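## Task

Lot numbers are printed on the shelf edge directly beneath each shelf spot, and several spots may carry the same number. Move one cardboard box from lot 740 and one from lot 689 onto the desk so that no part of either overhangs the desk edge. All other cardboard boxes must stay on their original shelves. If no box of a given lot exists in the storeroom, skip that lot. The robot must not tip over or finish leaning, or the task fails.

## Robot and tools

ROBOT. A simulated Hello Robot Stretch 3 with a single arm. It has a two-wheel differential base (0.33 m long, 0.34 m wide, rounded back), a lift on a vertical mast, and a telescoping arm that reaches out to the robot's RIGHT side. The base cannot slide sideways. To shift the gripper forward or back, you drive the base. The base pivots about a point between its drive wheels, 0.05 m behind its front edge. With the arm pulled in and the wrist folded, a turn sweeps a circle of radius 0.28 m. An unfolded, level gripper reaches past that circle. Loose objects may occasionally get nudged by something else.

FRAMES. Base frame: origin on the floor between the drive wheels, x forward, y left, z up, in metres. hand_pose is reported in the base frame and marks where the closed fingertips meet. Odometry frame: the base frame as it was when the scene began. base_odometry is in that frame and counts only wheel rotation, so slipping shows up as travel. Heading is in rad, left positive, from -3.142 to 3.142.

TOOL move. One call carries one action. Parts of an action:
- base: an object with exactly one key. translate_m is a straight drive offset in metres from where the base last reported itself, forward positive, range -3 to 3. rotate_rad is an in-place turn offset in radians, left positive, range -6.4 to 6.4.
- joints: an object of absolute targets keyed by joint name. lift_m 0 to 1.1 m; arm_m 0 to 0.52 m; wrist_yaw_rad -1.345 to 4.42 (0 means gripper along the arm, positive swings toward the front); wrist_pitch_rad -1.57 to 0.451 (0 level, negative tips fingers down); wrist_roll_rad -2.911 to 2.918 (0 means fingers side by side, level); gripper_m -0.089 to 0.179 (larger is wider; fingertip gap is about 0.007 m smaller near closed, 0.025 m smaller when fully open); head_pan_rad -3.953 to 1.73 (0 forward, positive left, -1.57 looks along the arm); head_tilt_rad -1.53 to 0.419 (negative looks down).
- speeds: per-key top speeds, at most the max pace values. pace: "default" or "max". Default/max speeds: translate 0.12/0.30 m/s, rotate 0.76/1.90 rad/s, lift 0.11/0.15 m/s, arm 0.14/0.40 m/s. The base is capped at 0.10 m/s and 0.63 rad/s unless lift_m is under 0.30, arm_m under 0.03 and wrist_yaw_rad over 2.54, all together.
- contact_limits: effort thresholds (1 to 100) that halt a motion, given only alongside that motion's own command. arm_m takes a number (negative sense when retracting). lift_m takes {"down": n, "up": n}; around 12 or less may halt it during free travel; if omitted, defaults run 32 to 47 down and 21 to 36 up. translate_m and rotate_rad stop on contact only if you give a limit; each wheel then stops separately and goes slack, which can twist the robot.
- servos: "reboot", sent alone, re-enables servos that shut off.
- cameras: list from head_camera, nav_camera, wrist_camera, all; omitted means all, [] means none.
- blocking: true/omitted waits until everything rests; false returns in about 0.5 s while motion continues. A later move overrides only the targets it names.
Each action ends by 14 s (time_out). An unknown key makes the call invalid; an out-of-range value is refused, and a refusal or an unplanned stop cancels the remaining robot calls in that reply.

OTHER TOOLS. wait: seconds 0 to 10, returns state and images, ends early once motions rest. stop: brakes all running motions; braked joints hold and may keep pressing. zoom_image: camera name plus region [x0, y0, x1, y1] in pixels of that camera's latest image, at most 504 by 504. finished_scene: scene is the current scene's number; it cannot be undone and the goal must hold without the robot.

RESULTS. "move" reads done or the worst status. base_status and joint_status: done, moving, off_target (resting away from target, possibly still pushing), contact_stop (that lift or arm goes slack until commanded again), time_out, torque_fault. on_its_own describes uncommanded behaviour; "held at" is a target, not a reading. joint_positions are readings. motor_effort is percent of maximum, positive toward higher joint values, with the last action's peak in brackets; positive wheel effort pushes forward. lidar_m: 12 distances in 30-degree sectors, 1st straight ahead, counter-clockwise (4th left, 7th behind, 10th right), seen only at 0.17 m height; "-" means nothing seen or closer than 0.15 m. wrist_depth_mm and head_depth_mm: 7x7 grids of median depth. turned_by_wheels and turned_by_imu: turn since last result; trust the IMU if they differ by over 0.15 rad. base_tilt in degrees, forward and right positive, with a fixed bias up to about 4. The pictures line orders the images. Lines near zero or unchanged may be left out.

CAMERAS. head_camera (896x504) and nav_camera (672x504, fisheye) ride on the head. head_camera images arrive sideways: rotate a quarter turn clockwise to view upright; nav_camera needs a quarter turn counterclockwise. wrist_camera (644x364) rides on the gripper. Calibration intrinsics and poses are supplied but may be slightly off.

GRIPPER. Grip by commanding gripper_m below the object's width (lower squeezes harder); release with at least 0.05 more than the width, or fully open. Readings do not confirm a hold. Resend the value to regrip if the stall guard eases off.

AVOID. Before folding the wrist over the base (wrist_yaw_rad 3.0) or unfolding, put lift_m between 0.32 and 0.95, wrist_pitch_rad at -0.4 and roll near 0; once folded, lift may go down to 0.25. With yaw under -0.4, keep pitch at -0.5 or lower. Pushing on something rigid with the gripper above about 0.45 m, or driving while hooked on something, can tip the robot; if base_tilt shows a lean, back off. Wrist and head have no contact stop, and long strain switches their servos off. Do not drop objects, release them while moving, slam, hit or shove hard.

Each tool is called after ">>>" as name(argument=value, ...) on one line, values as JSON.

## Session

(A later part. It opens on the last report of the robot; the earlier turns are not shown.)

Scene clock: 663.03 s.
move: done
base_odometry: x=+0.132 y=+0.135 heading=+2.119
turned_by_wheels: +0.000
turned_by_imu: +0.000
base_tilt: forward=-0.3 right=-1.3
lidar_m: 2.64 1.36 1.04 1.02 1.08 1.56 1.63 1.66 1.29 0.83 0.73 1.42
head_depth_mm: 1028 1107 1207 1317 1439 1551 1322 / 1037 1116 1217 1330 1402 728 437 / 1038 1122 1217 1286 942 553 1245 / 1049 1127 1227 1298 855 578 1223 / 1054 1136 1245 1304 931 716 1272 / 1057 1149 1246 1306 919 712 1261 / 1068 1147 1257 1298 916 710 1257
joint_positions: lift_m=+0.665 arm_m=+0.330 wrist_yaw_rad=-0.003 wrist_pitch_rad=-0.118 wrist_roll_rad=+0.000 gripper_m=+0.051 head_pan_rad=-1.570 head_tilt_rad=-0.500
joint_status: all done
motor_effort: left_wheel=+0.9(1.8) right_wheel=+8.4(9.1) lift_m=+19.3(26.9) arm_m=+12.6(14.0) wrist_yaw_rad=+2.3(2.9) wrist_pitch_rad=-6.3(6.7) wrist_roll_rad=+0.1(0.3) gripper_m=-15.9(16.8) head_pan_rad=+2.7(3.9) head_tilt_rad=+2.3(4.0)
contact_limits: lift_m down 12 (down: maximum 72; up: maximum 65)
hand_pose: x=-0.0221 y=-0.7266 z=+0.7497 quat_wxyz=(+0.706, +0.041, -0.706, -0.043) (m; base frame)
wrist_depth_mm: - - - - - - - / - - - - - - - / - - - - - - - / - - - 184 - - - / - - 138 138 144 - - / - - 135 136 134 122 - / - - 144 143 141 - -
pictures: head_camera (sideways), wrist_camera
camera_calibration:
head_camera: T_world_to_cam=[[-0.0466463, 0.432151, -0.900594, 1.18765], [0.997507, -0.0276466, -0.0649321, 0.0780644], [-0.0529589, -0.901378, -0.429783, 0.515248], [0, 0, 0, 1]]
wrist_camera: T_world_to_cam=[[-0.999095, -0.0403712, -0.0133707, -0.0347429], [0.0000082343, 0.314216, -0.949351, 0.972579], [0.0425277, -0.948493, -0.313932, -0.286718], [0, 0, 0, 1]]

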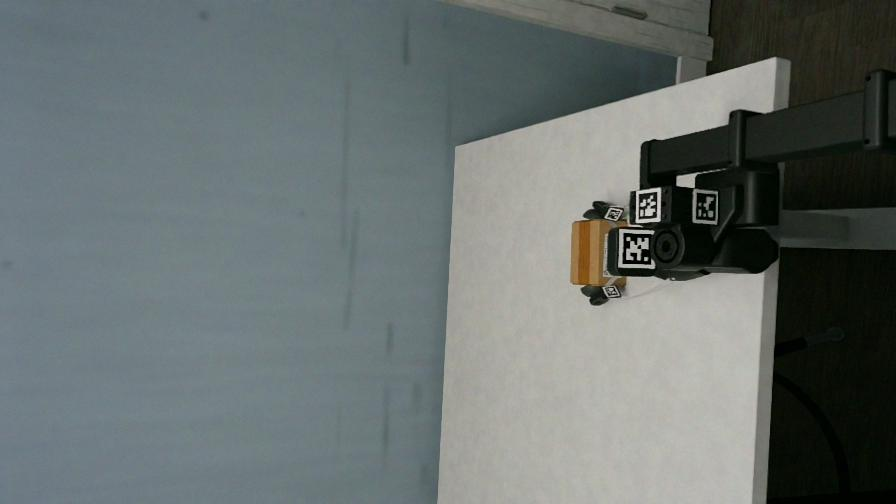

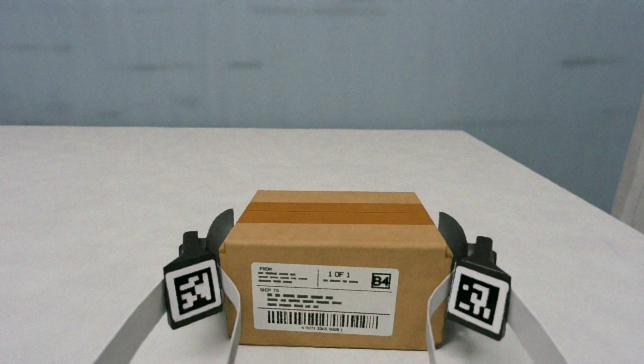

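>>> move(joints={"lift_m": 0.674}, cameras=[])

>>> move(joints={"gripper_m": 0.179}, cameras=["head_camera", "wrist_camera"])

Scene clock: 671.80 s.
move: done
turned_by_wheels: +0.000
turned_by_imu: +0.000
joint_status: all done
motor_effort: left_wheel=+1.5(2.0) right_wheel=+8.7(8.7) lift_m=+29.0(30.9) arm_m=+11.8(13.3) wrist_yaw_rad=+1.3(2.3) wrist_pitch_rad=-0.3(6.4) wrist_roll_rad=+0.0(0.3) gripper_m=-15.7(16.8) head_pan_rad=+2.7(3.6) head_tilt_rad=+2.7(3.4)
pictures: none

Scene clock: 673.60 s.
move: done
base_odometry: x=+0.132 y=+0.135 heading=+2.119
turned_by_wheels: +0.000
turned_by_imu: +0.000
base_tilt: forward=-0.2 right=-1.2
lidar_m: 2.64 1.37 1.04 1.02 1.08 1.56 1.62 1.66 1.29 0.83 0.73 1.42
head_depth_mm: 1030 1120 1205 1324 1441 1542 1319 / 1039 1116 1217 1330 1402 705 419 / 1038 1125 1224 1286 936 547 1246 / 1050 1131 1228 1298 853 572 1228 / 1053 1135 1240 1309 925 714 1269 / 1056 1147 1246 1303 922 711 1263 / 1063 1151 1255 1294 917 708 1248
joint_positions: lift_m=+0.674 arm_m=+0.330 wrist_yaw_rad=-0.003 wrist_pitch_rad=-0.164 wrist_roll_rad=+0.000 gripper_m=+0.179 head_pan_rad=-1.570 head_tilt_rad=-0.500
joint_status: all done
motor_effort: left_wheel=+1.5(2.1) right_wheel=+8.0(9.1) lift_m=+23.2(28.7) arm_m=+10.0(12.2) wrist_yaw_rad=+1.4(3.5) wrist_pitch_rad=+2.1(2.3) wrist_roll_rad=+0.0(0.3) gripper_m=+1.0(83.7) head_pan_rad=+3.4(3.6) head_tilt_rad=+1.7(3.3)
hand_pose: x=-0.0221 y=-0.7238 z=+0.7471 quat_wxyz=(+0.705, +0.057, -0.704, -0.059) (m; base frame)
wrist_depth_mm: - - - - - - - / - - - - - - - / - - - - - - - / - - - 169 - - - / - 142 133 131 138 - - / - 126 140 136 136 - - / - - - 143 142 - 105
pictures: head_camera (sideways), wrist_camera
camera_calibration:
head_camera: T_world_to_cam=[[-0.0466462, 0.432151, -0.900594, 1.18765], [0.997507, -0.0276468, -0.0649321, 0.0780644], [-0.052959, -0.901378, -0.429784, 0.515248], [0, 0, 0, 1]]
wrist_camera: T_world_to_cam=[[-0.999095, -0.0396674, -0.0153448, -0.032684], [0.00013009, 0.357932, -0.933748, 0.989209], [0.0425317, -0.932905, -0.357603, -0.240998], [0, 0, 0, 1]]

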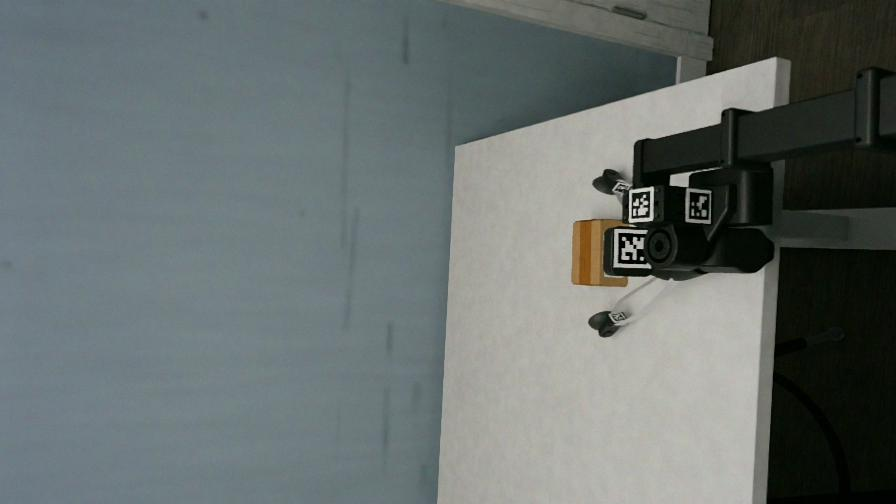

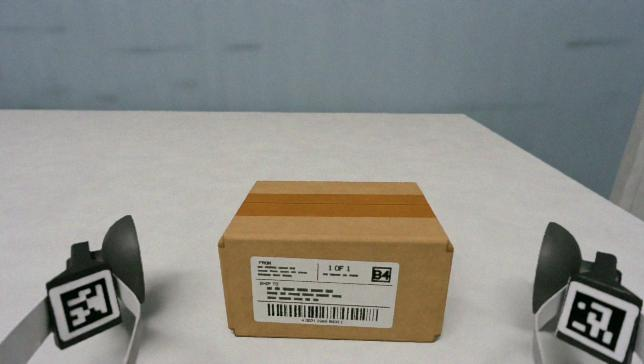

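>>> move(joints={"arm_m": 0.0}, cameras=[])

>>> move(joints={"wrist_yaw_rad": 3.0, "wrist_pitch_rad": -0.4, "gripper_m": 0.04}, cameras=[])

>>> move(base={"translate_m": 1.2}, joints={"lift_m": 0.28, "head_pan_rad": 1.2, "head_tilt_rad": -0.2}, pace="max", cameras=["head_camera", "nav_camera"])

Scene clock: 692.10 s.
move: done
turned_by_wheels: +0.000
turned_by_imu: +0.000
joint_status: all done
motor_effort: left_wheel=+1.4(2.0) right_wheel=+7.7(9.3) lift_m=+24.5(24.8) arm_m=-13.5(15.4) wrist_yaw_rad=+2.1(3.3) wrist_pitch_rad=+2.2(2.4) wrist_roll_rad=+0.1(0.3) gripper_m=+0.6(1.2) head_pan_rad=+2.7(3.3) head_tilt_rad=+1.2(2.8)
pictures: none

Scene clock: 694.57 s.
move: done
turned_by_wheels: +0.000
turned_by_imu: +0.000
joint_status: all done
motor_effort: left_wheel=+1.1(1.9) right_wheel=+7.8(9.1) lift_m=+24.7(25.1) arm_m=-12.1(14.1) wrist_yaw_rad=+2.9(5.8) wrist_pitch_rad=+1.7(4.2) wrist_roll_rad=+0.0(0.3) gripper_m=+0.0(82.9) head_pan_rad=+2.2(3.3) head_tilt_rad=+1.1(2.3)
pictures: none

Scene clock: 701.60 s.
move: done
base_odometry: x=-0.493 y=+1.160 heading=+2.119
turned_by_wheels: +0.000
turned_by_imu: +0.001
base_tilt: forward=-0.4 right=-1.1
lidar_m: 1.46 1.55 0.96 0.94 1.00 1.44 2.82 1.05 1.06 0.87 1.42 1.49
head_depth_mm: 2080 2183 2175 2178 2219 2158 1742 / 2320 2498 2560 2613 2641 2363 1738 / 910 940 2496 2583 2673 2231 1657 / 872 900 930 959 992 1027 1065 / 845 870 896 924 952 985 1020 / 818 840 864 888 918 948 981 / 793 811 835 859 885 911 937
base_status: done
joint_positions: lift_m=+0.280 arm_m=+0.001 wrist_yaw_rad=+2.998 wrist_pitch_rad=-0.415 wrist_roll_rad=+0.000 gripper_m=+0.040 head_pan_rad=+1.200 head_tilt_rad=-0.200
joint_status: all done
motor_effort: left_wheel=+3.3(11.8) right_wheel=+3.0(16.6) lift_m=+27.0(31.2) arm_m=-8.6(12.4) wrist_yaw_rad=+2.2(3.5) wrist_pitch_rad=+2.3(2.4) wrist_roll_rad=+0.0(0.3) gripper_m=+0.3(0.9) head_pan_rad=-2.5(6.1) head_tilt_rad=-3.2(10.2)
hand_pose: x=+0.0110 y=+0.0769 z=+0.2934 quat_wxyz=(+0.195, +0.700, +0.096, +0.680) (m; base frame)
wrist_depth_mm: - 137 - - - - - / - 147 - - - - - / 928 162 865 903 901 880 877 / 737 185 661 715 710 700 696 / 604 578 201 570 563 591 578 / 511 509 127 301 129 494 491 / 435 279 258 268 424 430 432
pictures: head_camera (sideways), nav_camera (sideways)
camera_calibration:
head_camera: T_world_to_cam=[[-0.0101728, -0.153768, -0.988055, 1.30166], [-0.912761, 0.404959, -0.0536251, 0.0750199], [0.408367, 0.901312, -0.144473, 0.141105], [0, 0, 0, 1]]
nav_camera: T_world_to_cam=[[0.0467905, 0.167236, 0.984806, -1.23918], [0.93643, -0.350533, 0.0150342, 0.0248873], [0.347722, 0.921498, -0.173006, 0.176272], [0, 0, 0, 1]]

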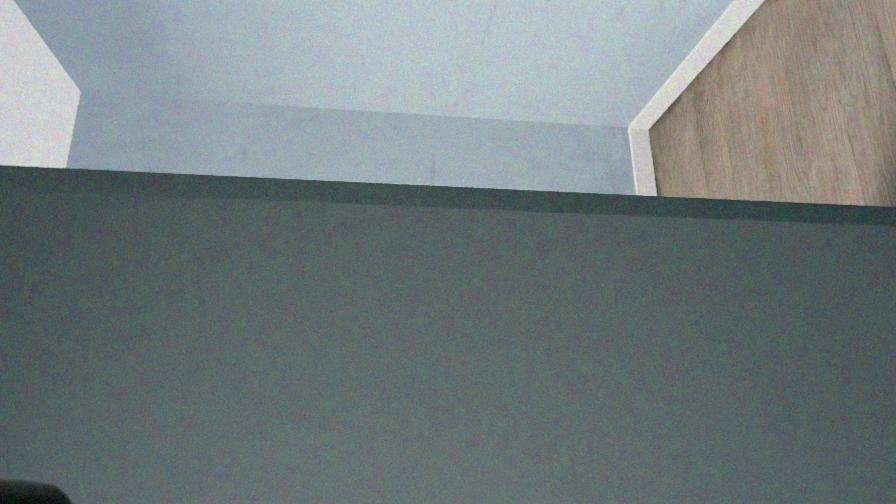

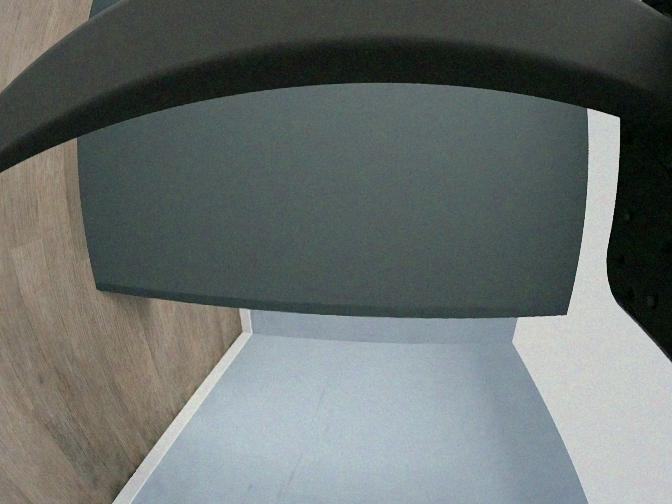

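>>> move(base={"translate_m": 0.97}, joints={"head_pan_rad": 1.6, "head_tilt_rad": -0.2}, pace="max", cameras=["nav_camera"])

>>> move(base={"rotate_rad": 1.58}, joints={"head_pan_rad": 0.5, "head_tilt_rad": -0.2}, pace="max", cameras=["head_camera", "nav_camera"])

Scene clock: 717.50 s.
move: done
turned_by_wheels: +0.000
turned_by_imu: +0.001
base_status: done
joint_status: all done
motor_effort: left_wheel=+3.1(11.8) right_wheel=+2.5(16.4) lift_m=+28.7(31.1) arm_m=-5.0(7.7) wrist_yaw_rad=+1.5(3.3) wrist_pitch_rad=+2.2(2.4) wrist_roll_rad=+0.0(0.3) gripper_m=+0.0(1.1) head_pan_rad=-3.0(5.6) head_tilt_rad=-1.7(4.0)
pictures: nav_camera (sideways)
camera_calibration:
nav_camera: T_world_to_cam=[[-0.0220977, 0.172247, 0.984806, -1.23876], [0.998996, 0.042205, 0.0150342, 0.0245056], [-0.0389741, 0.984149, -0.173006, 0.178631], [0, 0, 0, 1]]

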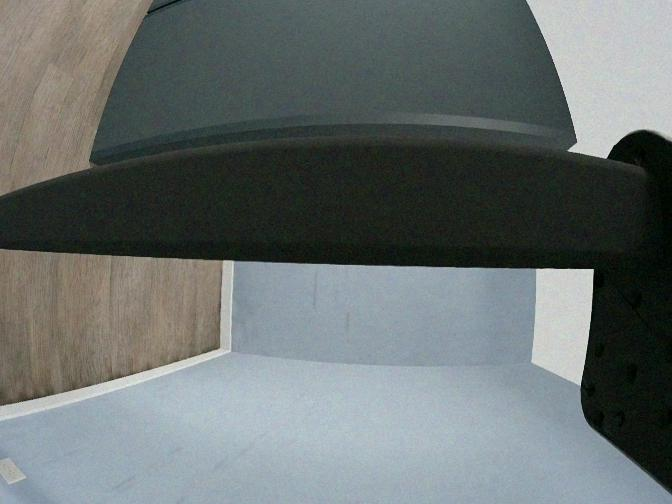

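Scene clock: 719.60 s.
move: done
base_odometry: x=-0.998 y=+1.988 heading=-2.585
turned_by_wheels: +1.580
turned_by_imu: +1.548
base_tilt: forward=-0.3 right=-1.3
lidar_m: 2.34 1.02 1.32 3.77 1.32 1.44 1.41 0.67 0.51 0.50 0.53 0.76
head_depth_mm: 2074 2102 2148 2220 2235 2256 1734 / 2146 2211 2296 2317 2385 2351 1733 / 1079 1135 1188 1253 1319 1394 1479 / 917 945 970 1003 1045 1091 1141 / 961 985 1011 1045 1069 1107 1132 / 1026 1055 1092 1118 1158 1192 1237 / 1104 1139 1175 1219 1258 1304 1360
base_status: done
joint_positions: lift_m=+0.280 arm_m=+0.001 wrist_yaw_rad=+2.998 wrist_pitch_rad=-0.415 wrist_roll_rad=+0.000 gripper_m=+0.040 head_pan_rad=+0.494 head_tilt_rad=-0.200
joint_status: all done
motor_effort: left_wheel=-6.0(14.7) right_wheel=+8.3(14.5) lift_m=+24.9(28.5) arm_m=-13.6(14.1) wrist_yaw_rad=+2.5(3.0) wrist_pitch_rad=+2.1(2.3) wrist_roll_rad=+0.1(0.3) gripper_m=+0.1(0.8) head_pan_rad=+3.7(4.7) head_tilt_rad=-1.8(3.6)
hand_pose: x=+0.0110 y=+0.0769 z=+0.2934 quat_wxyz=(+0.195, +0.700, +0.096, +0.680) (m; base frame)
wrist_depth_mm: - 137 - - - - - / - 147 - - - - - / 875 162 863 907 891 889 873 / 737 186 661 712 711 696 693 / 601 578 202 569 569 581 578 / 508 509 127 300 129 499 495 / 436 280 258 270 421 431 430
pictures: head_camera (sideways), nav_camera (sideways)
camera_calibration:
head_camera: T_world_to_cam=[[-0.107458, -0.110469, -0.988053, 1.30225], [-0.432289, 0.900139, -0.0536255, 0.0720895], [0.895309, 0.421362, -0.144482, 0.138145], [0, 0, 0, 1]]
nav_camera: T_world_to_cam=[[0.144067, 0.0969784, 0.984805, -1.23977], [0.485598, -0.874053, 0.0150341, 0.0276375], [0.862229, 0.476053, -0.173015, 0.173144], [0, 0, 0, 1]]

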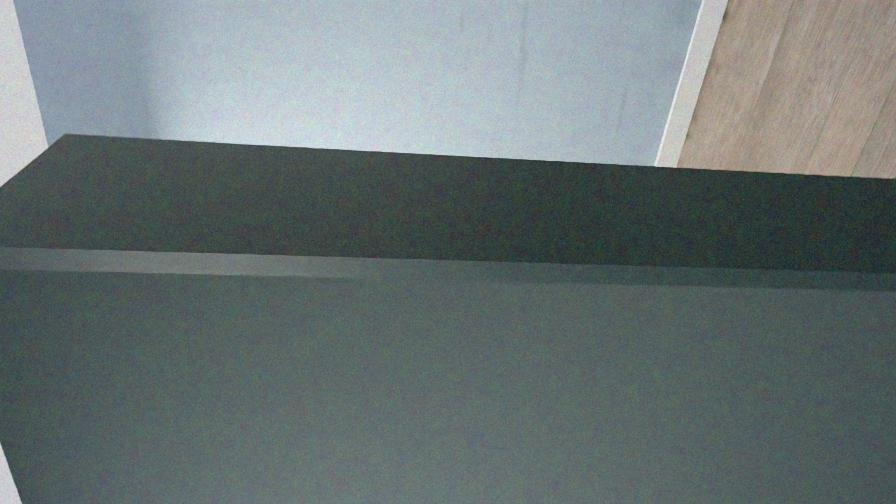

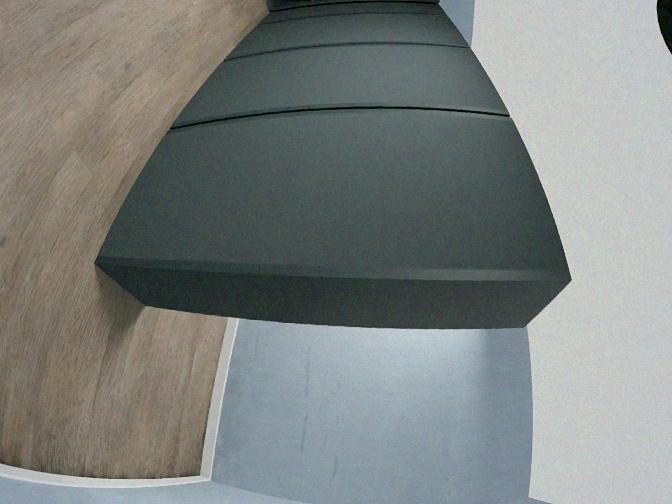

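>>> move(base={"translate_m": 1.75}, joints={"head_pan_rad": 1.57, "head_tilt_rad": -0.2}, pace="max", cameras=["nav_camera", "head_camera"])

Scene clock: 737.87 s.
move: done
base_odometry: x=-2.484 y=+1.063 heading=-2.585
turned_by_wheels: +0.000
turned_by_imu: +0.002
base_tilt: forward=-0.2 right=-1.2
lidar_m: 0.60 0.64 0.91 1.35 0.58 0.63 1.92 0.80 0.61 0.60 0.63 0.62
head_depth_mm: 2016 1981 1935 1887 1840 1803 1663 / 2527 3125 3099 2951 2811 2285 1742 / - 3814 - - 3648 2348 1733 / - 3822 - - 3727 2336 1716 / - 3238 3031 3111 3124 2287 1716 / - 1949 2104 2110 2140 2014 1652 / - 1201 1238 1262 1312 1338 1398
base_status: done
joint_positions: lift_m=+0.280 arm_m=+0.001 wrist_yaw_rad=+2.998 wrist_pitch_rad=-0.415 wrist_roll_rad=+0.000 gripper_m=+0.040 head_pan_rad=+1.570 head_tilt_rad=-0.200
joint_status: all done
motor_effort: left_wheel=-1.1(10.2) right_wheel=+9.3(17.5) lift_m=+29.0(31.1) arm_m=-11.3(13.6) wrist_yaw_rad=+1.2(3.7) wrist_pitch_rad=+2.3(2.4) wrist_roll_rad=-0.2(0.3) gripper_m=+0.6(1.0) head_pan_rad=-2.6(5.8) head_tilt_rad=-0.3(4.4)
hand_pose: x=+0.0110 y=+0.0769 z=+0.2934 quat_wxyz=(+0.195, +0.700, +0.096, +0.680) (m; base frame)
wrist_depth_mm: - 137 - - - - - / - 147 - - - - - / - 162 852 904 900 871 731 / - 183 660 710 705 708 664 / 580 580 202 569 565 583 579 / 514 507 126 300 129 499 491 / 435 280 258 268 428 433 430
pictures: head_camera (sideways), nav_camera (sideways)
camera_calibration:
head_camera: T_world_to_cam=[[0.0461217, -0.147049, -0.988053, 1.30132], [-0.997432, 0.0474778, -0.0536255, 0.0755369], [0.0547962, 0.987989, -0.144482, 0.143272], [0, 0, 0, 1]]
nav_camera: T_world_to_cam=[[-0.0168524, 0.172847, 0.984805, -1.23879], [0.999817, 0.0118232, 0.0150341, 0.0245007], [-0.0090449, 0.984878, -0.173014, 0.178459], [0, 0, 0, 1]]

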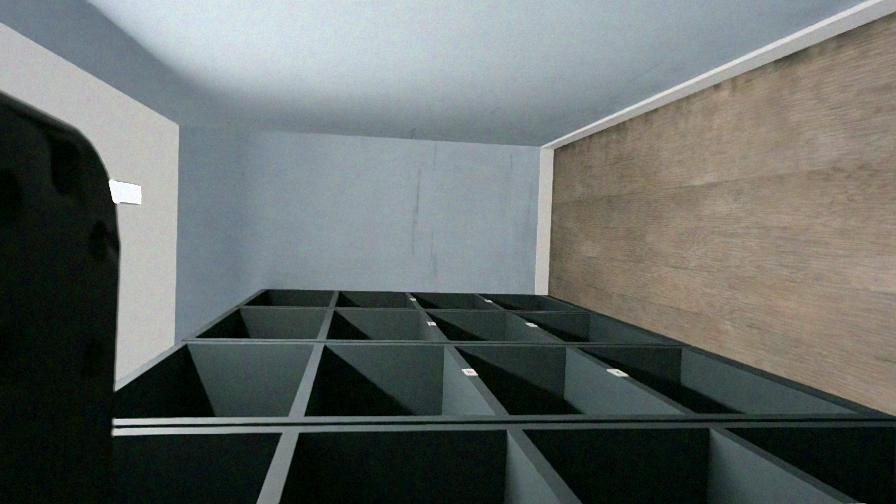

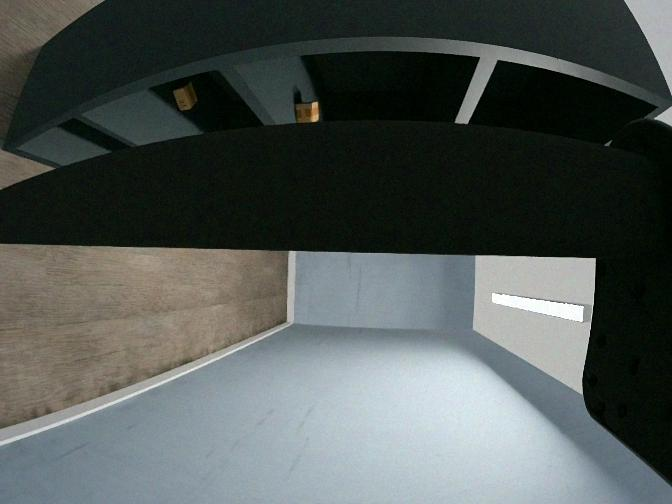

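>>> move(base={"translate_m": 0.17}, cameras=[])

>>> move(base={"rotate_rad": -1.58}, joints={"head_pan_rad": -2.2, "head_tilt_rad": -0.3}, cameras=["nav_camera", "head_camera"])

Scene clock: 755.80 s.
move: done
turned_by_wheels: +0.000
turned_by_imu: -0.001
base_status: done
motor_effort: left_wheel=+6.1(8.7) right_wheel=+4.8(12.6) lift_m=+28.3(29.5) arm_m=-10.9(11.5) wrist_yaw_rad=+1.7(2.9) wrist_pitch_rad=+2.3(2.3) wrist_roll_rad=+0.0(0.3) gripper_m=+0.3(1.0) head_pan_rad=-1.1(2.5) head_tilt_rad=-0.7(1.6)
pictures: none

Scene clock: 759.17 s.
move: done
base_odometry: x=-2.628 y=+0.973 heading=+2.119
turned_by_wheels: -1.580
turned_by_imu: -1.555
base_tilt: forward=-0.2 right=-1.3
lidar_m: 0.61 0.58 0.45 0.44 0.46 0.66 2.27 1.37 0.70 1.92 0.82 0.62
head_depth_mm: 1322 1283 1447 1354 1489 1217 1477 / 1215 991 1370 1341 1475 1210 1338 / 1119 660 1253 1179 894 1202 983 / 640 663 686 717 753 790 850 / 758 792 831 870 914 963 1018 / 2596 3085 3217 2927 2523 1826 1474 / 2835 2983 3139 3161 2813 1990 1521
base_status: done
joint_positions: lift_m=+0.280 arm_m=+0.001 wrist_yaw_rad=+2.998 wrist_pitch_rad=-0.415 wrist_roll_rad=+0.000 gripper_m=+0.040 head_pan_rad=-2.206 head_tilt_rad=-0.301
joint_status: all done
motor_effort: left_wheel=+8.0(12.6) right_wheel=-9.9(13.1) lift_m=+27.6(28.7) arm_m=-13.2(14.0) wrist_yaw_rad=+2.2(3.1) wrist_pitch_rad=+2.2(2.4) wrist_roll_rad=+0.0(0.3) gripper_m=+0.4(0.9) head_pan_rad=+3.7(6.1) head_tilt_rad=-1.5(8.5)
hand_pose: x=+0.0110 y=+0.0769 z=+0.2934 quat_wxyz=(+0.195, +0.700, +0.096, +0.680) (m; base frame)
wrist_depth_mm: 429 137 435 441 444 451 456 / 466 147 469 477 481 493 497 / 510 162 507 532 533 531 532 / - 179 188 - - - - / 584 562 200 550 545 579 570 / 512 509 127 301 129 496 492 / 431 281 259 269 428 433 435
pictures: head_camera (sideways), nav_camera (sideways)
camera_calibration:
head_camera: T_world_to_cam=[[0.108582, 0.225313, -0.968217, 1.27498], [0.778751, -0.624644, -0.0580262, 0.0704241], [-0.617865, -0.747699, -0.243288, 0.275985], [0, 0, 0, 1]]
nav_camera: T_world_to_cam=[[-0.147174, -0.228386, 0.962382, -1.20867], [-0.81332, 0.581657, 0.0136566, 0.0373562], [-0.562895, -0.780715, -0.271355, 0.309837], [0, 0, 0, 1]]

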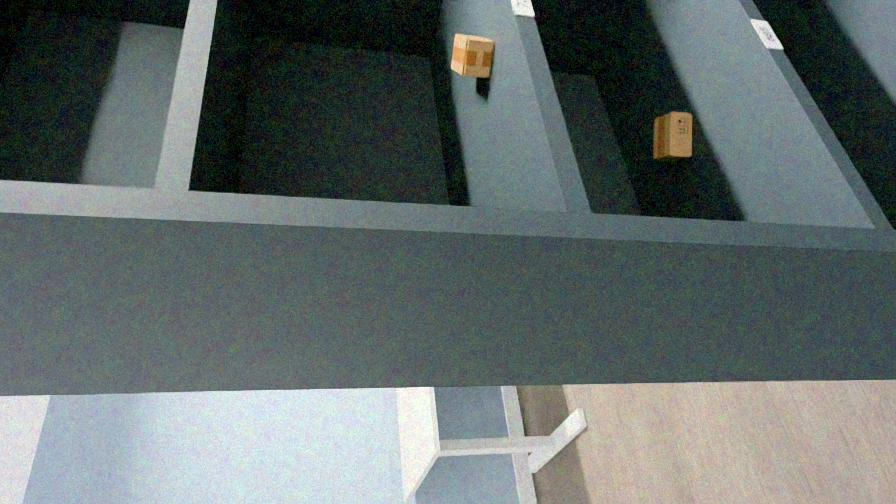

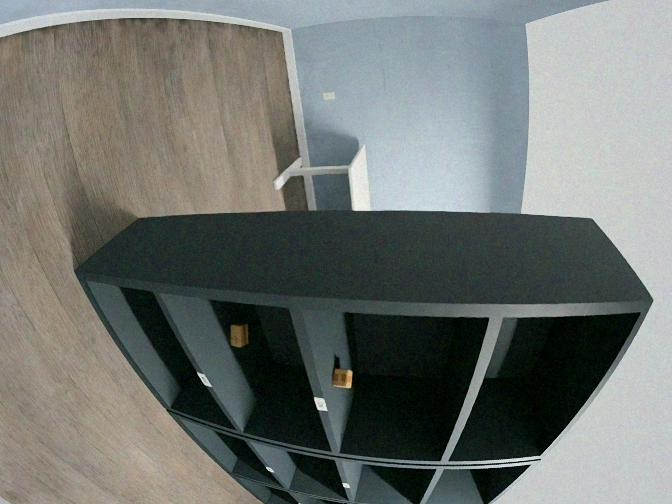

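>>> move(base={"translate_m": -0.8}, joints={"head_pan_rad": -1.8, "head_tilt_rad": -0.35}, pace="max", cameras=["nav_camera", "head_camera"])

Scene clock: 768.97 s.
move: done
base_odometry: x=-2.211 y=+0.290 heading=+2.119
turned_by_wheels: +0.000
turned_by_imu: +0.000
base_tilt: forward=-0.3 right=-1.1
lidar_m: 1.40 0.65 0.50 0.49 0.51 0.74 2.41 0.72 0.75 0.97 0.62 1.43
head_depth_mm: 842 850 922 925 662 943 873 / 485 914 969 1012 655 1086 882 / 492 894 949 988 649 1080 874 / 445 877 931 973 639 1071 872 / 454 858 913 949 636 1072 868 / 417 845 890 929 633 1055 862 / 423 828 876 911 629 1021 862
base_status: done
joint_positions: lift_m=+0.280 arm_m=+0.001 wrist_yaw_rad=+2.998 wrist_pitch_rad=-0.415 wrist_roll_rad=+0.000 gripper_m=+0.040 head_pan_rad=-1.800 head_tilt_rad=-0.350
joint_status: all done
motor_effort: left_wheel=-4.5(13.7) right_wheel=-4.4(16.1) lift_m=+25.9(27.5) arm_m=-11.5(12.9) wrist_yaw_rad=+2.9(2.9) wrist_pitch_rad=+2.2(2.4) wrist_roll_rad=-0.2(0.3) gripper_m=+0.6(0.8) head_pan_rad=-3.3(4.7) head_tilt_rad=-3.2(6.0)
hand_pose: x=+0.0110 y=+0.0769 z=+0.2934 quat_wxyz=(+0.195, +0.700, +0.096, +0.680) (m; base frame)
wrist_depth_mm: 478 137 479 492 492 499 501 / 516 148 517 530 533 532 533 / - 161 170 - - - - / - 179 188 - - - 646 / 593 578 202 569 564 584 579 / 515 505 127 300 129 498 495 / 440 280 258 268 422 434 434
pictures: head_camera (sideways), nav_camera (sideways)
camera_calibration:
head_camera: T_world_to_cam=[[0.0214334, 0.29585, -0.954994, 1.25824], [0.962852, -0.263289, -0.0599554, 0.0718089], [-0.269178, -0.918233, -0.290503, 0.33531], [0, 0, 0, 1]]
nav_camera: T_world_to_cam=[[-0.0555985, -0.313613, 0.947922, -1.19034], [-0.977113, 0.212325, 0.0129356, 0.0392948], [-0.205325, -0.925508, -0.318241, 0.368677], [0, 0, 0, 1]]

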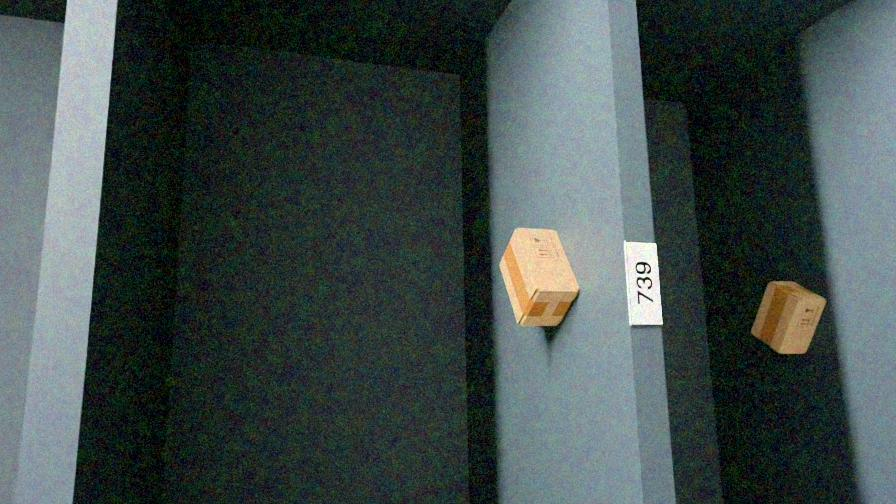

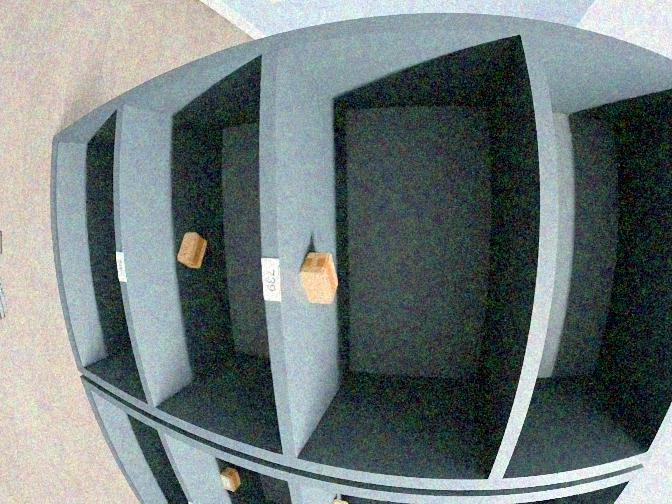

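>>> move(joints={"head_pan_rad": -1.7, "head_tilt_rad": -0.55}, cameras=["head_camera"])

>>> move(base={"translate_m": -0.85}, pace="max", cameras=["head_camera", "nav_camera"])

Scene clock: 777.43 s.
move: done
turned_by_wheels: +0.000
turned_by_imu: +0.000
joint_status: all done
motor_effort: left_wheel=-4.8(5.4) right_wheel=-4.2(4.7) lift_m=+25.4(26.1) arm_m=-10.2(11.0) wrist_yaw_rad=+2.6(2.6) wrist_pitch_rad=+2.2(2.3) wrist_roll_rad=+0.0(0.3) gripper_m=+0.2(1.1) head_pan_rad=+3.1(5.2) head_tilt_rad=-4.0(5.3)
pictures: head_camera (sideways)
camera_calibration:
head_camera: T_world_to_cam=[[0.0181041, 0.484055, -0.87485, 1.15367], [0.985375, -0.156919, -0.0664321, 0.0800864], [-0.169437, -0.860852, -0.479817, 0.581063], [0, 0, 0, 1]]

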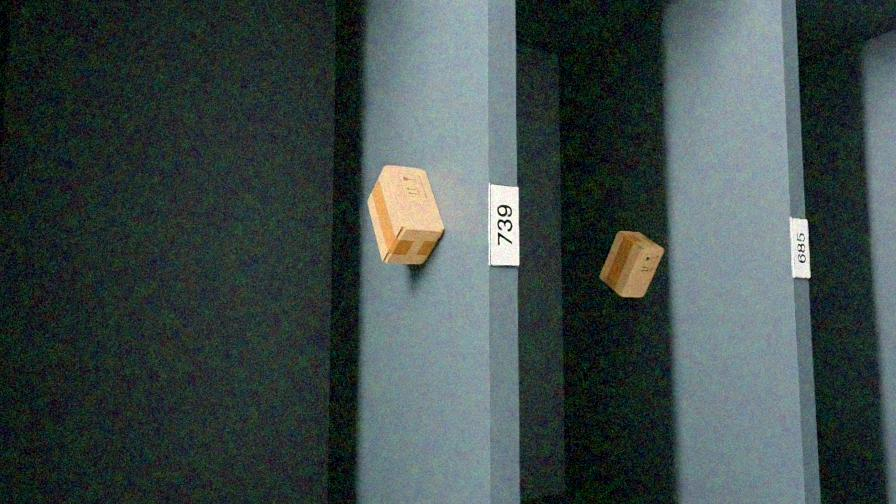

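Scene clock: 781.60 s.
move: done
base_odometry: x=-1.768 y=-0.435 heading=+2.119
turned_by_wheels: +0.000
turned_by_imu: -0.002
base_tilt: forward=-0.3 right=-1.1
lidar_m: 1.70 0.73 0.55 0.54 0.57 0.82 1.59 0.75 0.88 0.80 0.53 1.27
head_depth_mm: 764 836 907 664 1093 926 820 / 758 829 901 657 1047 917 816 / 754 821 891 648 1072 886 790 / 746 814 881 641 1068 902 787 / 743 809 871 637 1029 903 783 / 739 801 861 630 1017 897 780 / 733 798 848 625 810 865 759
base_status: done
joint_positions: lift_m=+0.280 arm_m=+0.001 wrist_yaw_rad=+2.998 wrist_pitch_rad=-0.415 wrist_roll_rad=+0.000 gripper_m=+0.040 head_pan_rad=-1.700 head_tilt_rad=-0.550
motor_effort: left_wheel=-0.7(13.3) right_wheel=-8.6(17.8) lift_m=+24.4(26.0) arm_m=-9.0(10.6) wrist_yaw_rad=+1.8(3.2) wrist_pitch_rad=+2.3(2.4) wrist_roll_rad=+0.0(0.3) gripper_m=+0.3(0.9) head_pan_rad=+3.3(4.2) head_tilt_rad=+3.8(4.8)
hand_pose: x=+0.0110 y=+0.0769 z=+0.2934 quat_wxyz=(+0.195, +0.700, +0.096, +0.680) (m; base frame)
wrist_depth_mm: 522 137 521 537 533 539 543 / - 147 - - - - - / - 161 169 - - - - / - 182 189 680 665 674 673 / 594 577 202 575 559 586 573 / 512 506 127 302 129 493 495 / 435 280 257 270 421 435 429
pictures: head_camera (sideways), nav_camera (sideways)
camera_calibration:
head_camera: T_world_to_cam=[[0.0155397, 0.478857, -0.877755, 1.15748], [0.985925, -0.153489, -0.0662807, 0.0798864], [-0.166465, -0.864371, -0.474502, 0.57413], [0, 0, 0, 1]]
nav_camera: T_world_to_cam=[[-0.0475197, -0.498047, 0.865847, -1.0833], [-0.993699, 0.111665, 0.0096949, 0.043618], [-0.101514, -0.85993, -0.500215, 0.604847], [0, 0, 0, 1]]

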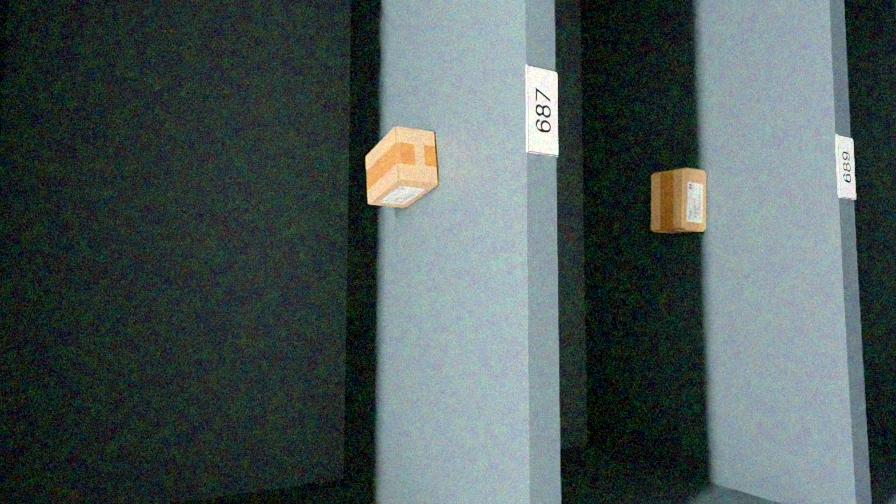

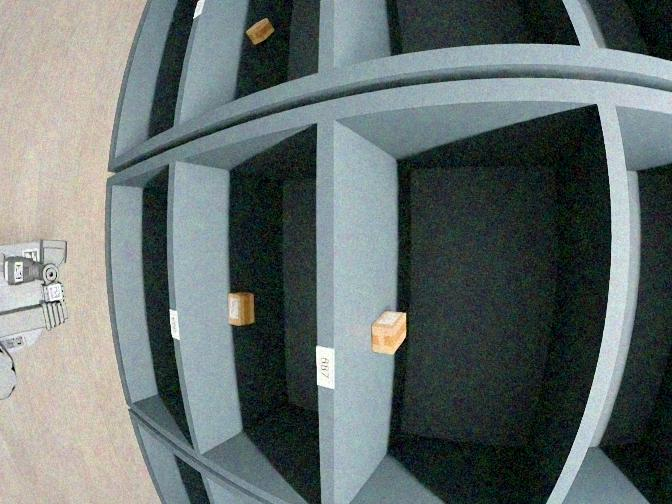

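>>> zoom_image(camera="head_camera", region=[811, 132, 881, 202])

>>> zoom_image(camera="head_camera", region=[630, 140, 770, 280])

Scaled by 7.200 from the camera's 896x504 image, which has a finer 1280x720 frame.

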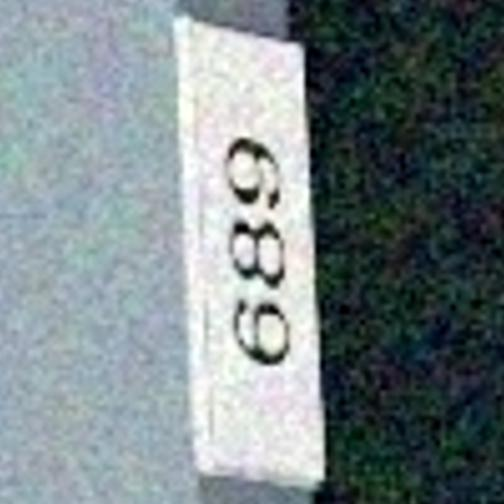

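Scaled by 3.600 from the camera's 896x504 image, which has a finer 1280x720 frame.

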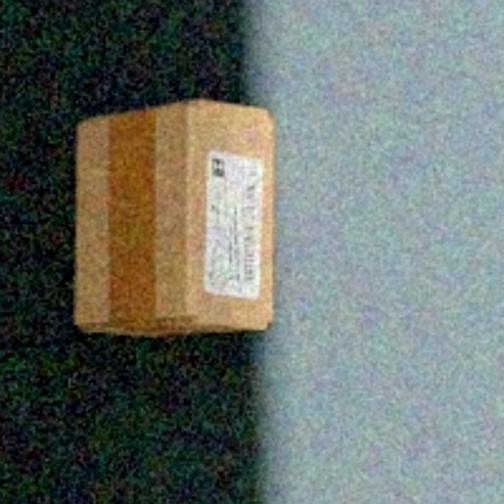

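>>> move(base={"translate_m": -0.165}, joints={"lift_m": 0.47, "head_pan_rad": -1.57, "head_tilt_rad": -0.55}, cameras=[])

>>> move(joints={"wrist_yaw_rad": 0.0, "wrist_pitch_rad": -0.4}, cameras=[])

>>> move(joints={"wrist_pitch_rad": -0.15, "gripper_m": 0.179}, cameras=["head_camera", "wrist_camera"])

Scene clock: 834.57 s.
move: done
turned_by_wheels: +0.000
turned_by_imu: +0.001
base_status: done
joint_status: all done
motor_effort: left_wheel=-4.6(11.1) right_wheel=-9.0(11.8) lift_m=+30.4(32.6) arm_m=-6.8(8.6) wrist_yaw_rad=+1.3(3.2) wrist_pitch_rad=+2.2(2.4) wrist_roll_rad=+0.0(0.3) gripper_m=+0.3(0.9) head_pan_rad=-3.4(4.8) head_tilt_rad=+3.9(6.0)
pictures: none

Scene clock: 837.03 s.
move: done
turned_by_wheels: +0.000
turned_by_imu: +0.000
joint_status: all done
motor_effort: left_wheel=-5.1(5.2) right_wheel=-8.2(9.3) lift_m=+28.6(30.5) arm_m=-5.9(7.6) wrist_yaw_rad=-3.7(6.2) wrist_pitch_rad=+2.2(4.5) wrist_roll_rad=+0.0(0.3) gripper_m=+0.1(0.9) head_pan_rad=-3.0(3.7) head_tilt_rad=+3.0(4.6)
pictures: none

Scene clock: 838.93 s.
move: done
base_odometry: x=-1.683 y=-0.576 heading=+2.119
turned_by_wheels: +0.000
turned_by_imu: +0.000
base_tilt: forward=-0.3 right=-1.2
lidar_m: 1.73 0.74 0.56 0.55 0.58 0.83 1.46 0.62 0.63 0.91 0.62 1.38
head_depth_mm: 727 790 857 664 543 925 759 / 731 795 861 658 539 920 775 / 735 801 869 650 1035 910 771 / 738 803 872 631 1029 879 766 / 746 811 873 637 1028 897 784 / 747 816 872 630 1053 893 778 / 755 819 879 624 1014 889 776
joint_positions: lift_m=+0.470 arm_m=+0.001 wrist_yaw_rad=+0.003 wrist_pitch_rad=-0.173 wrist_roll_rad=+0.000 gripper_m=+0.179 head_pan_rad=-1.570 head_tilt_rad=-0.550
joint_status: all done
motor_effort: left_wheel=-4.3(5.1) right_wheel=-8.4(9.4) lift_m=+27.6(28.9) arm_m=-6.2(7.0) wrist_yaw_rad=-3.5(4.5) wrist_pitch_rad=+3.8(4.9) wrist_roll_rad=-0.2(0.3) gripper_m=+0.5(83.7) head_pan_rad=-3.1(3.7) head_tilt_rad=+3.8(4.8)
hand_pose: x=-0.0207 y=-0.3938 z=+0.5408 quat_wxyz=(+0.705, +0.063, -0.704, -0.060) (m; base frame)
wrist_depth_mm: 462 - - - - - 553 / 462 - - 389 - - 583 / 434 433 431 392 383 424 421 / 269 268 269 267 266 265 263 / 263 248 243 234 227 221 215 / 118 140 - - - - - / 118 657 - - - - 105
pictures: head_camera (sideways), wrist_camera
camera_calibration:
head_camera: T_world_to_cam=[[-0.0466623, 0.476666, -0.877845, 1.15798], [0.997503, -0.0244075, -0.0662759, 0.0798097], [-0.0530175, -0.878745, -0.474337, 0.573223], [0, 0, 0, 1]]
wrist_camera: T_world_to_cam=[[-0.998854, -0.0452028, -0.0157243, -0.0233163], [-0.00192992, 0.366325, -0.930485, 0.680005], [0.0478207, -0.929388, -0.365993, -0.000895021], [0, 0, 0, 1]]

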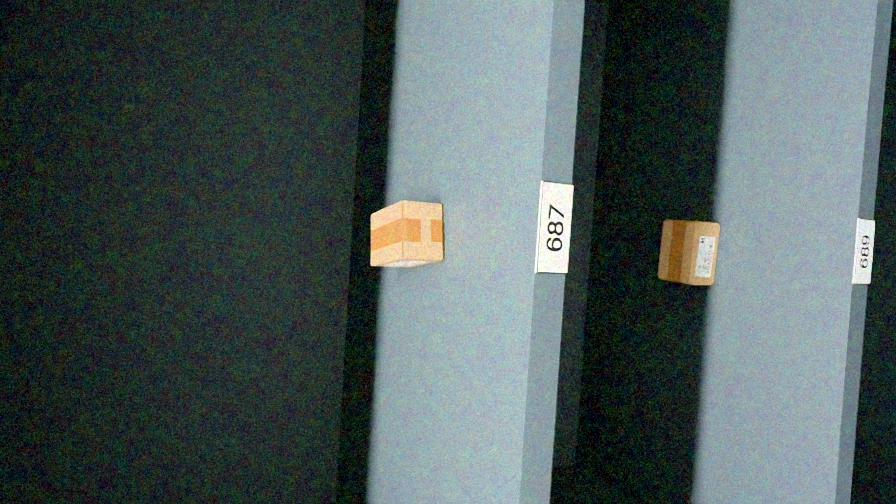

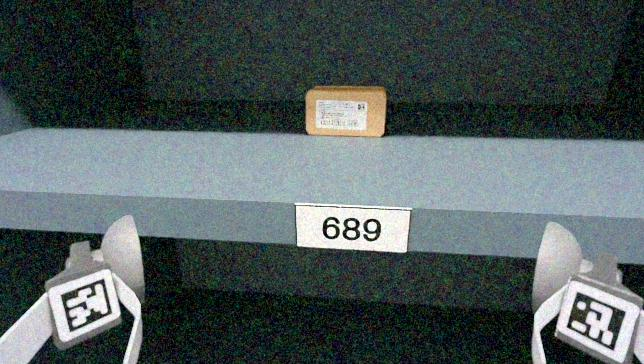

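>>> zoom_image(camera="wrist_camera", region=[280, 60, 410, 160])

Scaled by 3.877.

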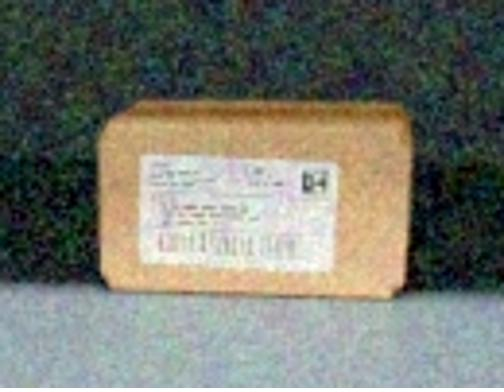

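>>> move(joints={"lift_m": 0.494, "wrist_yaw_rad": -0.03}, cameras=[])

>>> move(joints={"arm_m": 0.2}, contact_limits={"arm_m": 35}, cameras=["wrist_camera"])

Scene clock: 885.70 s.
move: done
turned_by_wheels: +0.000
turned_by_imu: +0.000
joint_status: all done
motor_effort: left_wheel=-4.6(5.0) right_wheel=-8.9(9.1) lift_m=+28.9(33.0) arm_m=-4.8(5.7) wrist_yaw_rad=-3.4(6.3) wrist_pitch_rad=+3.5(3.9) wrist_roll_rad=+0.0(0.3) gripper_m=+0.8(1.1) head_pan_rad=-3.1(3.5) head_tilt_rad=+3.3(3.6)
pictures: none

Scene clock: 888.40 s.
move: done
base_odometry: x=-1.683 y=-0.576 heading=+2.119
turned_by_wheels: +0.000
turned_by_imu: +0.000
base_tilt: forward=-0.2 right=-1.2
lidar_m: 1.73 0.74 0.56 0.55 0.58 0.83 1.45 0.62 0.63 0.91 0.62 1.38
head_depth_mm: 726 789 858 666 542 924 759 / 730 797 861 659 539 917 775 / 732 801 865 648 1040 913 750 / 739 806 874 632 1034 874 631 / 742 812 872 636 1029 899 783 / 748 813 871 631 1051 895 780 / 749 819 876 626 1012 895 776
joint_positions: lift_m=+0.494 arm_m=+0.200 wrist_yaw_rad=-0.027 wrist_pitch_rad=-0.172 wrist_roll_rad=+0.000 gripper_m=+0.179 head_pan_rad=-1.570 head_tilt_rad=-0.550
joint_status: all done
motor_effort: left_wheel=-4.7(5.1) right_wheel=-8.5(9.4) lift_m=+24.6(28.9) arm_m=+13.2(15.7) wrist_yaw_rad=-3.5(4.3) wrist_pitch_rad=+3.6(3.8) wrist_roll_rad=+0.0(0.3) gripper_m=+0.6(1.2) head_pan_rad=-2.7(3.8) head_tilt_rad=+2.5(4.1)
contact_limits: arm_m 35 (drawing in: default 32, maximum 55; extending or still: default 41, maximum 69)
hand_pose: x=-0.0282 y=-0.5932 z=+0.5652 quat_wxyz=(+0.704, +0.051, -0.705, -0.070) (m; base frame)
wrist_depth_mm: - - - - - - - / 450 - - - - - - / 456 479 478 253 - - - / 337 333 333 212 286 330 329 / 242 228 241 220 219 239 239 / 122 173 189 188 188 180 187 / 146 150 155 155 155 154 105
pictures: wrist_camera
camera_calibration:
wrist_camera: T_world_to_cam=[[-0.999763, -0.0150878, -0.0156707, -0.0216186], [0.00908328, 0.365031, -0.930951, 0.775473], [0.0197663, -0.930873, -0.364808, -0.179316], [0, 0, 0, 1]]

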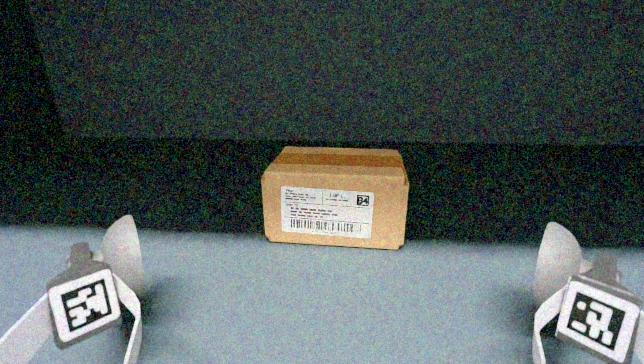

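>>> move(joints={"arm_m": 0.27, "lift_m": 0.499}, contact_limits={"arm_m": 35}, cameras=[])

>>> move(joints={"gripper_m": 0.05}, cameras=["wrist_camera"])

>>> move(joints={"lift_m": 0.56}, cameras=["wrist_camera"])

Scene clock: 905.93 s.
move: done
turned_by_wheels: +0.000
turned_by_imu: +0.000
joint_status: all done
motor_effort: left_wheel=-4.9(5.1) right_wheel=-8.3(9.3) lift_m=+29.9(33.5) arm_m=+14.0(15.7) wrist_yaw_rad=-2.0(4.9) wrist_pitch_rad=+3.7(3.7) wrist_roll_rad=+0.2(0.4) gripper_m=+0.7(1.1) head_pan_rad=-2.4(3.2) head_tilt_rad=+3.1(3.1)
contact_limits: arm_m 35 (drawing in: default 32, maximum 55; extending or still: default 41, maximum 69)
pictures: none

Scene clock: 907.73 s.
move: done
turned_by_wheels: +0.000
turned_by_imu: +0.000
joint_status: all done
motor_effort: left_wheel=-4.6(5.0) right_wheel=-7.7(9.3) lift_m=+29.8(30.9) arm_m=+12.5(14.5) wrist_yaw_rad=-2.1(3.8) wrist_pitch_rad=+3.5(3.7) wrist_roll_rad=+0.3(0.3) gripper_m=-14.2(88.2) head_pan_rad=-2.4(3.3) head_tilt_rad=+2.2(3.1)
contact_limits: arm_m 35 (drawing in: default 32, maximum 55; extending or still: default 41, maximum 69)
pictures: wrist_camera
camera_calibration:
wrist_camera: T_world_to_cam=[[-0.999779, -0.0139827, -0.0156671, -0.0221405], [0.00948495, 0.364943, -0.930981, 0.805673], [0.0187352, -0.930925, -0.36473, -0.242746], [0, 0, 0, 1]]

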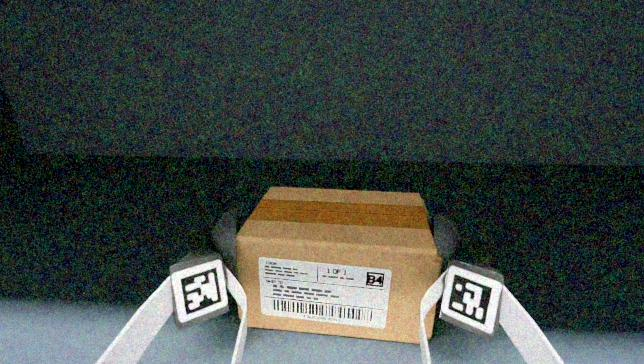

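Scene clock: 909.13 s.
move: done
base_odometry: x=-1.683 y=-0.576 heading=+2.119
turned_by_wheels: +0.000
turned_by_imu: +0.000
base_tilt: forward=-0.2 right=-1.3
lidar_m: 1.73 0.74 0.56 0.55 0.58 0.83 1.45 0.62 0.63 0.91 0.62 1.38
head_depth_mm: 726 791 859 666 544 922 759 / 732 796 857 658 539 919 758 / 735 801 867 647 1043 888 556 / 740 802 873 630 1036 697 589 / 744 810 875 637 1027 874 782 / 748 814 867 631 1054 893 779 / 752 819 878 625 1014 888 777
joint_positions: lift_m=+0.560 arm_m=+0.270 wrist_yaw_rad=-0.028 wrist_pitch_rad=-0.174 wrist_roll_rad=+0.000 gripper_m=+0.051 head_pan_rad=-1.570 head_tilt_rad=-0.550
joint_status: all done
motor_effort: left_wheel=-4.7(5.1) right_wheel=-9.0(9.0) lift_m=+30.9(33.3) arm_m=+10.5(13.0) wrist_yaw_rad=-2.1(3.3) wrist_pitch_rad=+4.0(4.0) wrist_roll_rad=+0.1(0.3) gripper_m=-13.7(14.6) head_pan_rad=-3.0(3.3) head_tilt_rad=+2.1(2.7)
contact_limits: arm_m 35 (drawing in: default 32, maximum 55; extending or still: default 41, maximum 69)
hand_pose: x=-0.0284 y=-0.6631 z=+0.6307 quat_wxyz=(+0.704, +0.052, -0.705, -0.072) (m; base frame)
wrist_depth_mm: - - - - - - - / - - - - - - - / - - - - - - - / 445 - - 198 - - - / 373 370 151 151 151 364 363 / 291 302 135 151 143 286 286 / 238 223 223 221 157 124 237
pictures: wrist_camera
camera_calibration:
wrist_camera: T_world_to_cam=[[-0.999779, -0.0139494, -0.0157525, -0.0211113], [0.00953858, 0.366831, -0.930239, 0.862728], [0.0187548, -0.930183, -0.366616, -0.218872], [0, 0, 0, 1]]

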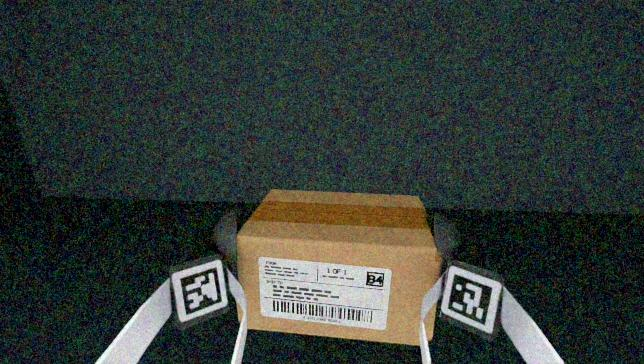

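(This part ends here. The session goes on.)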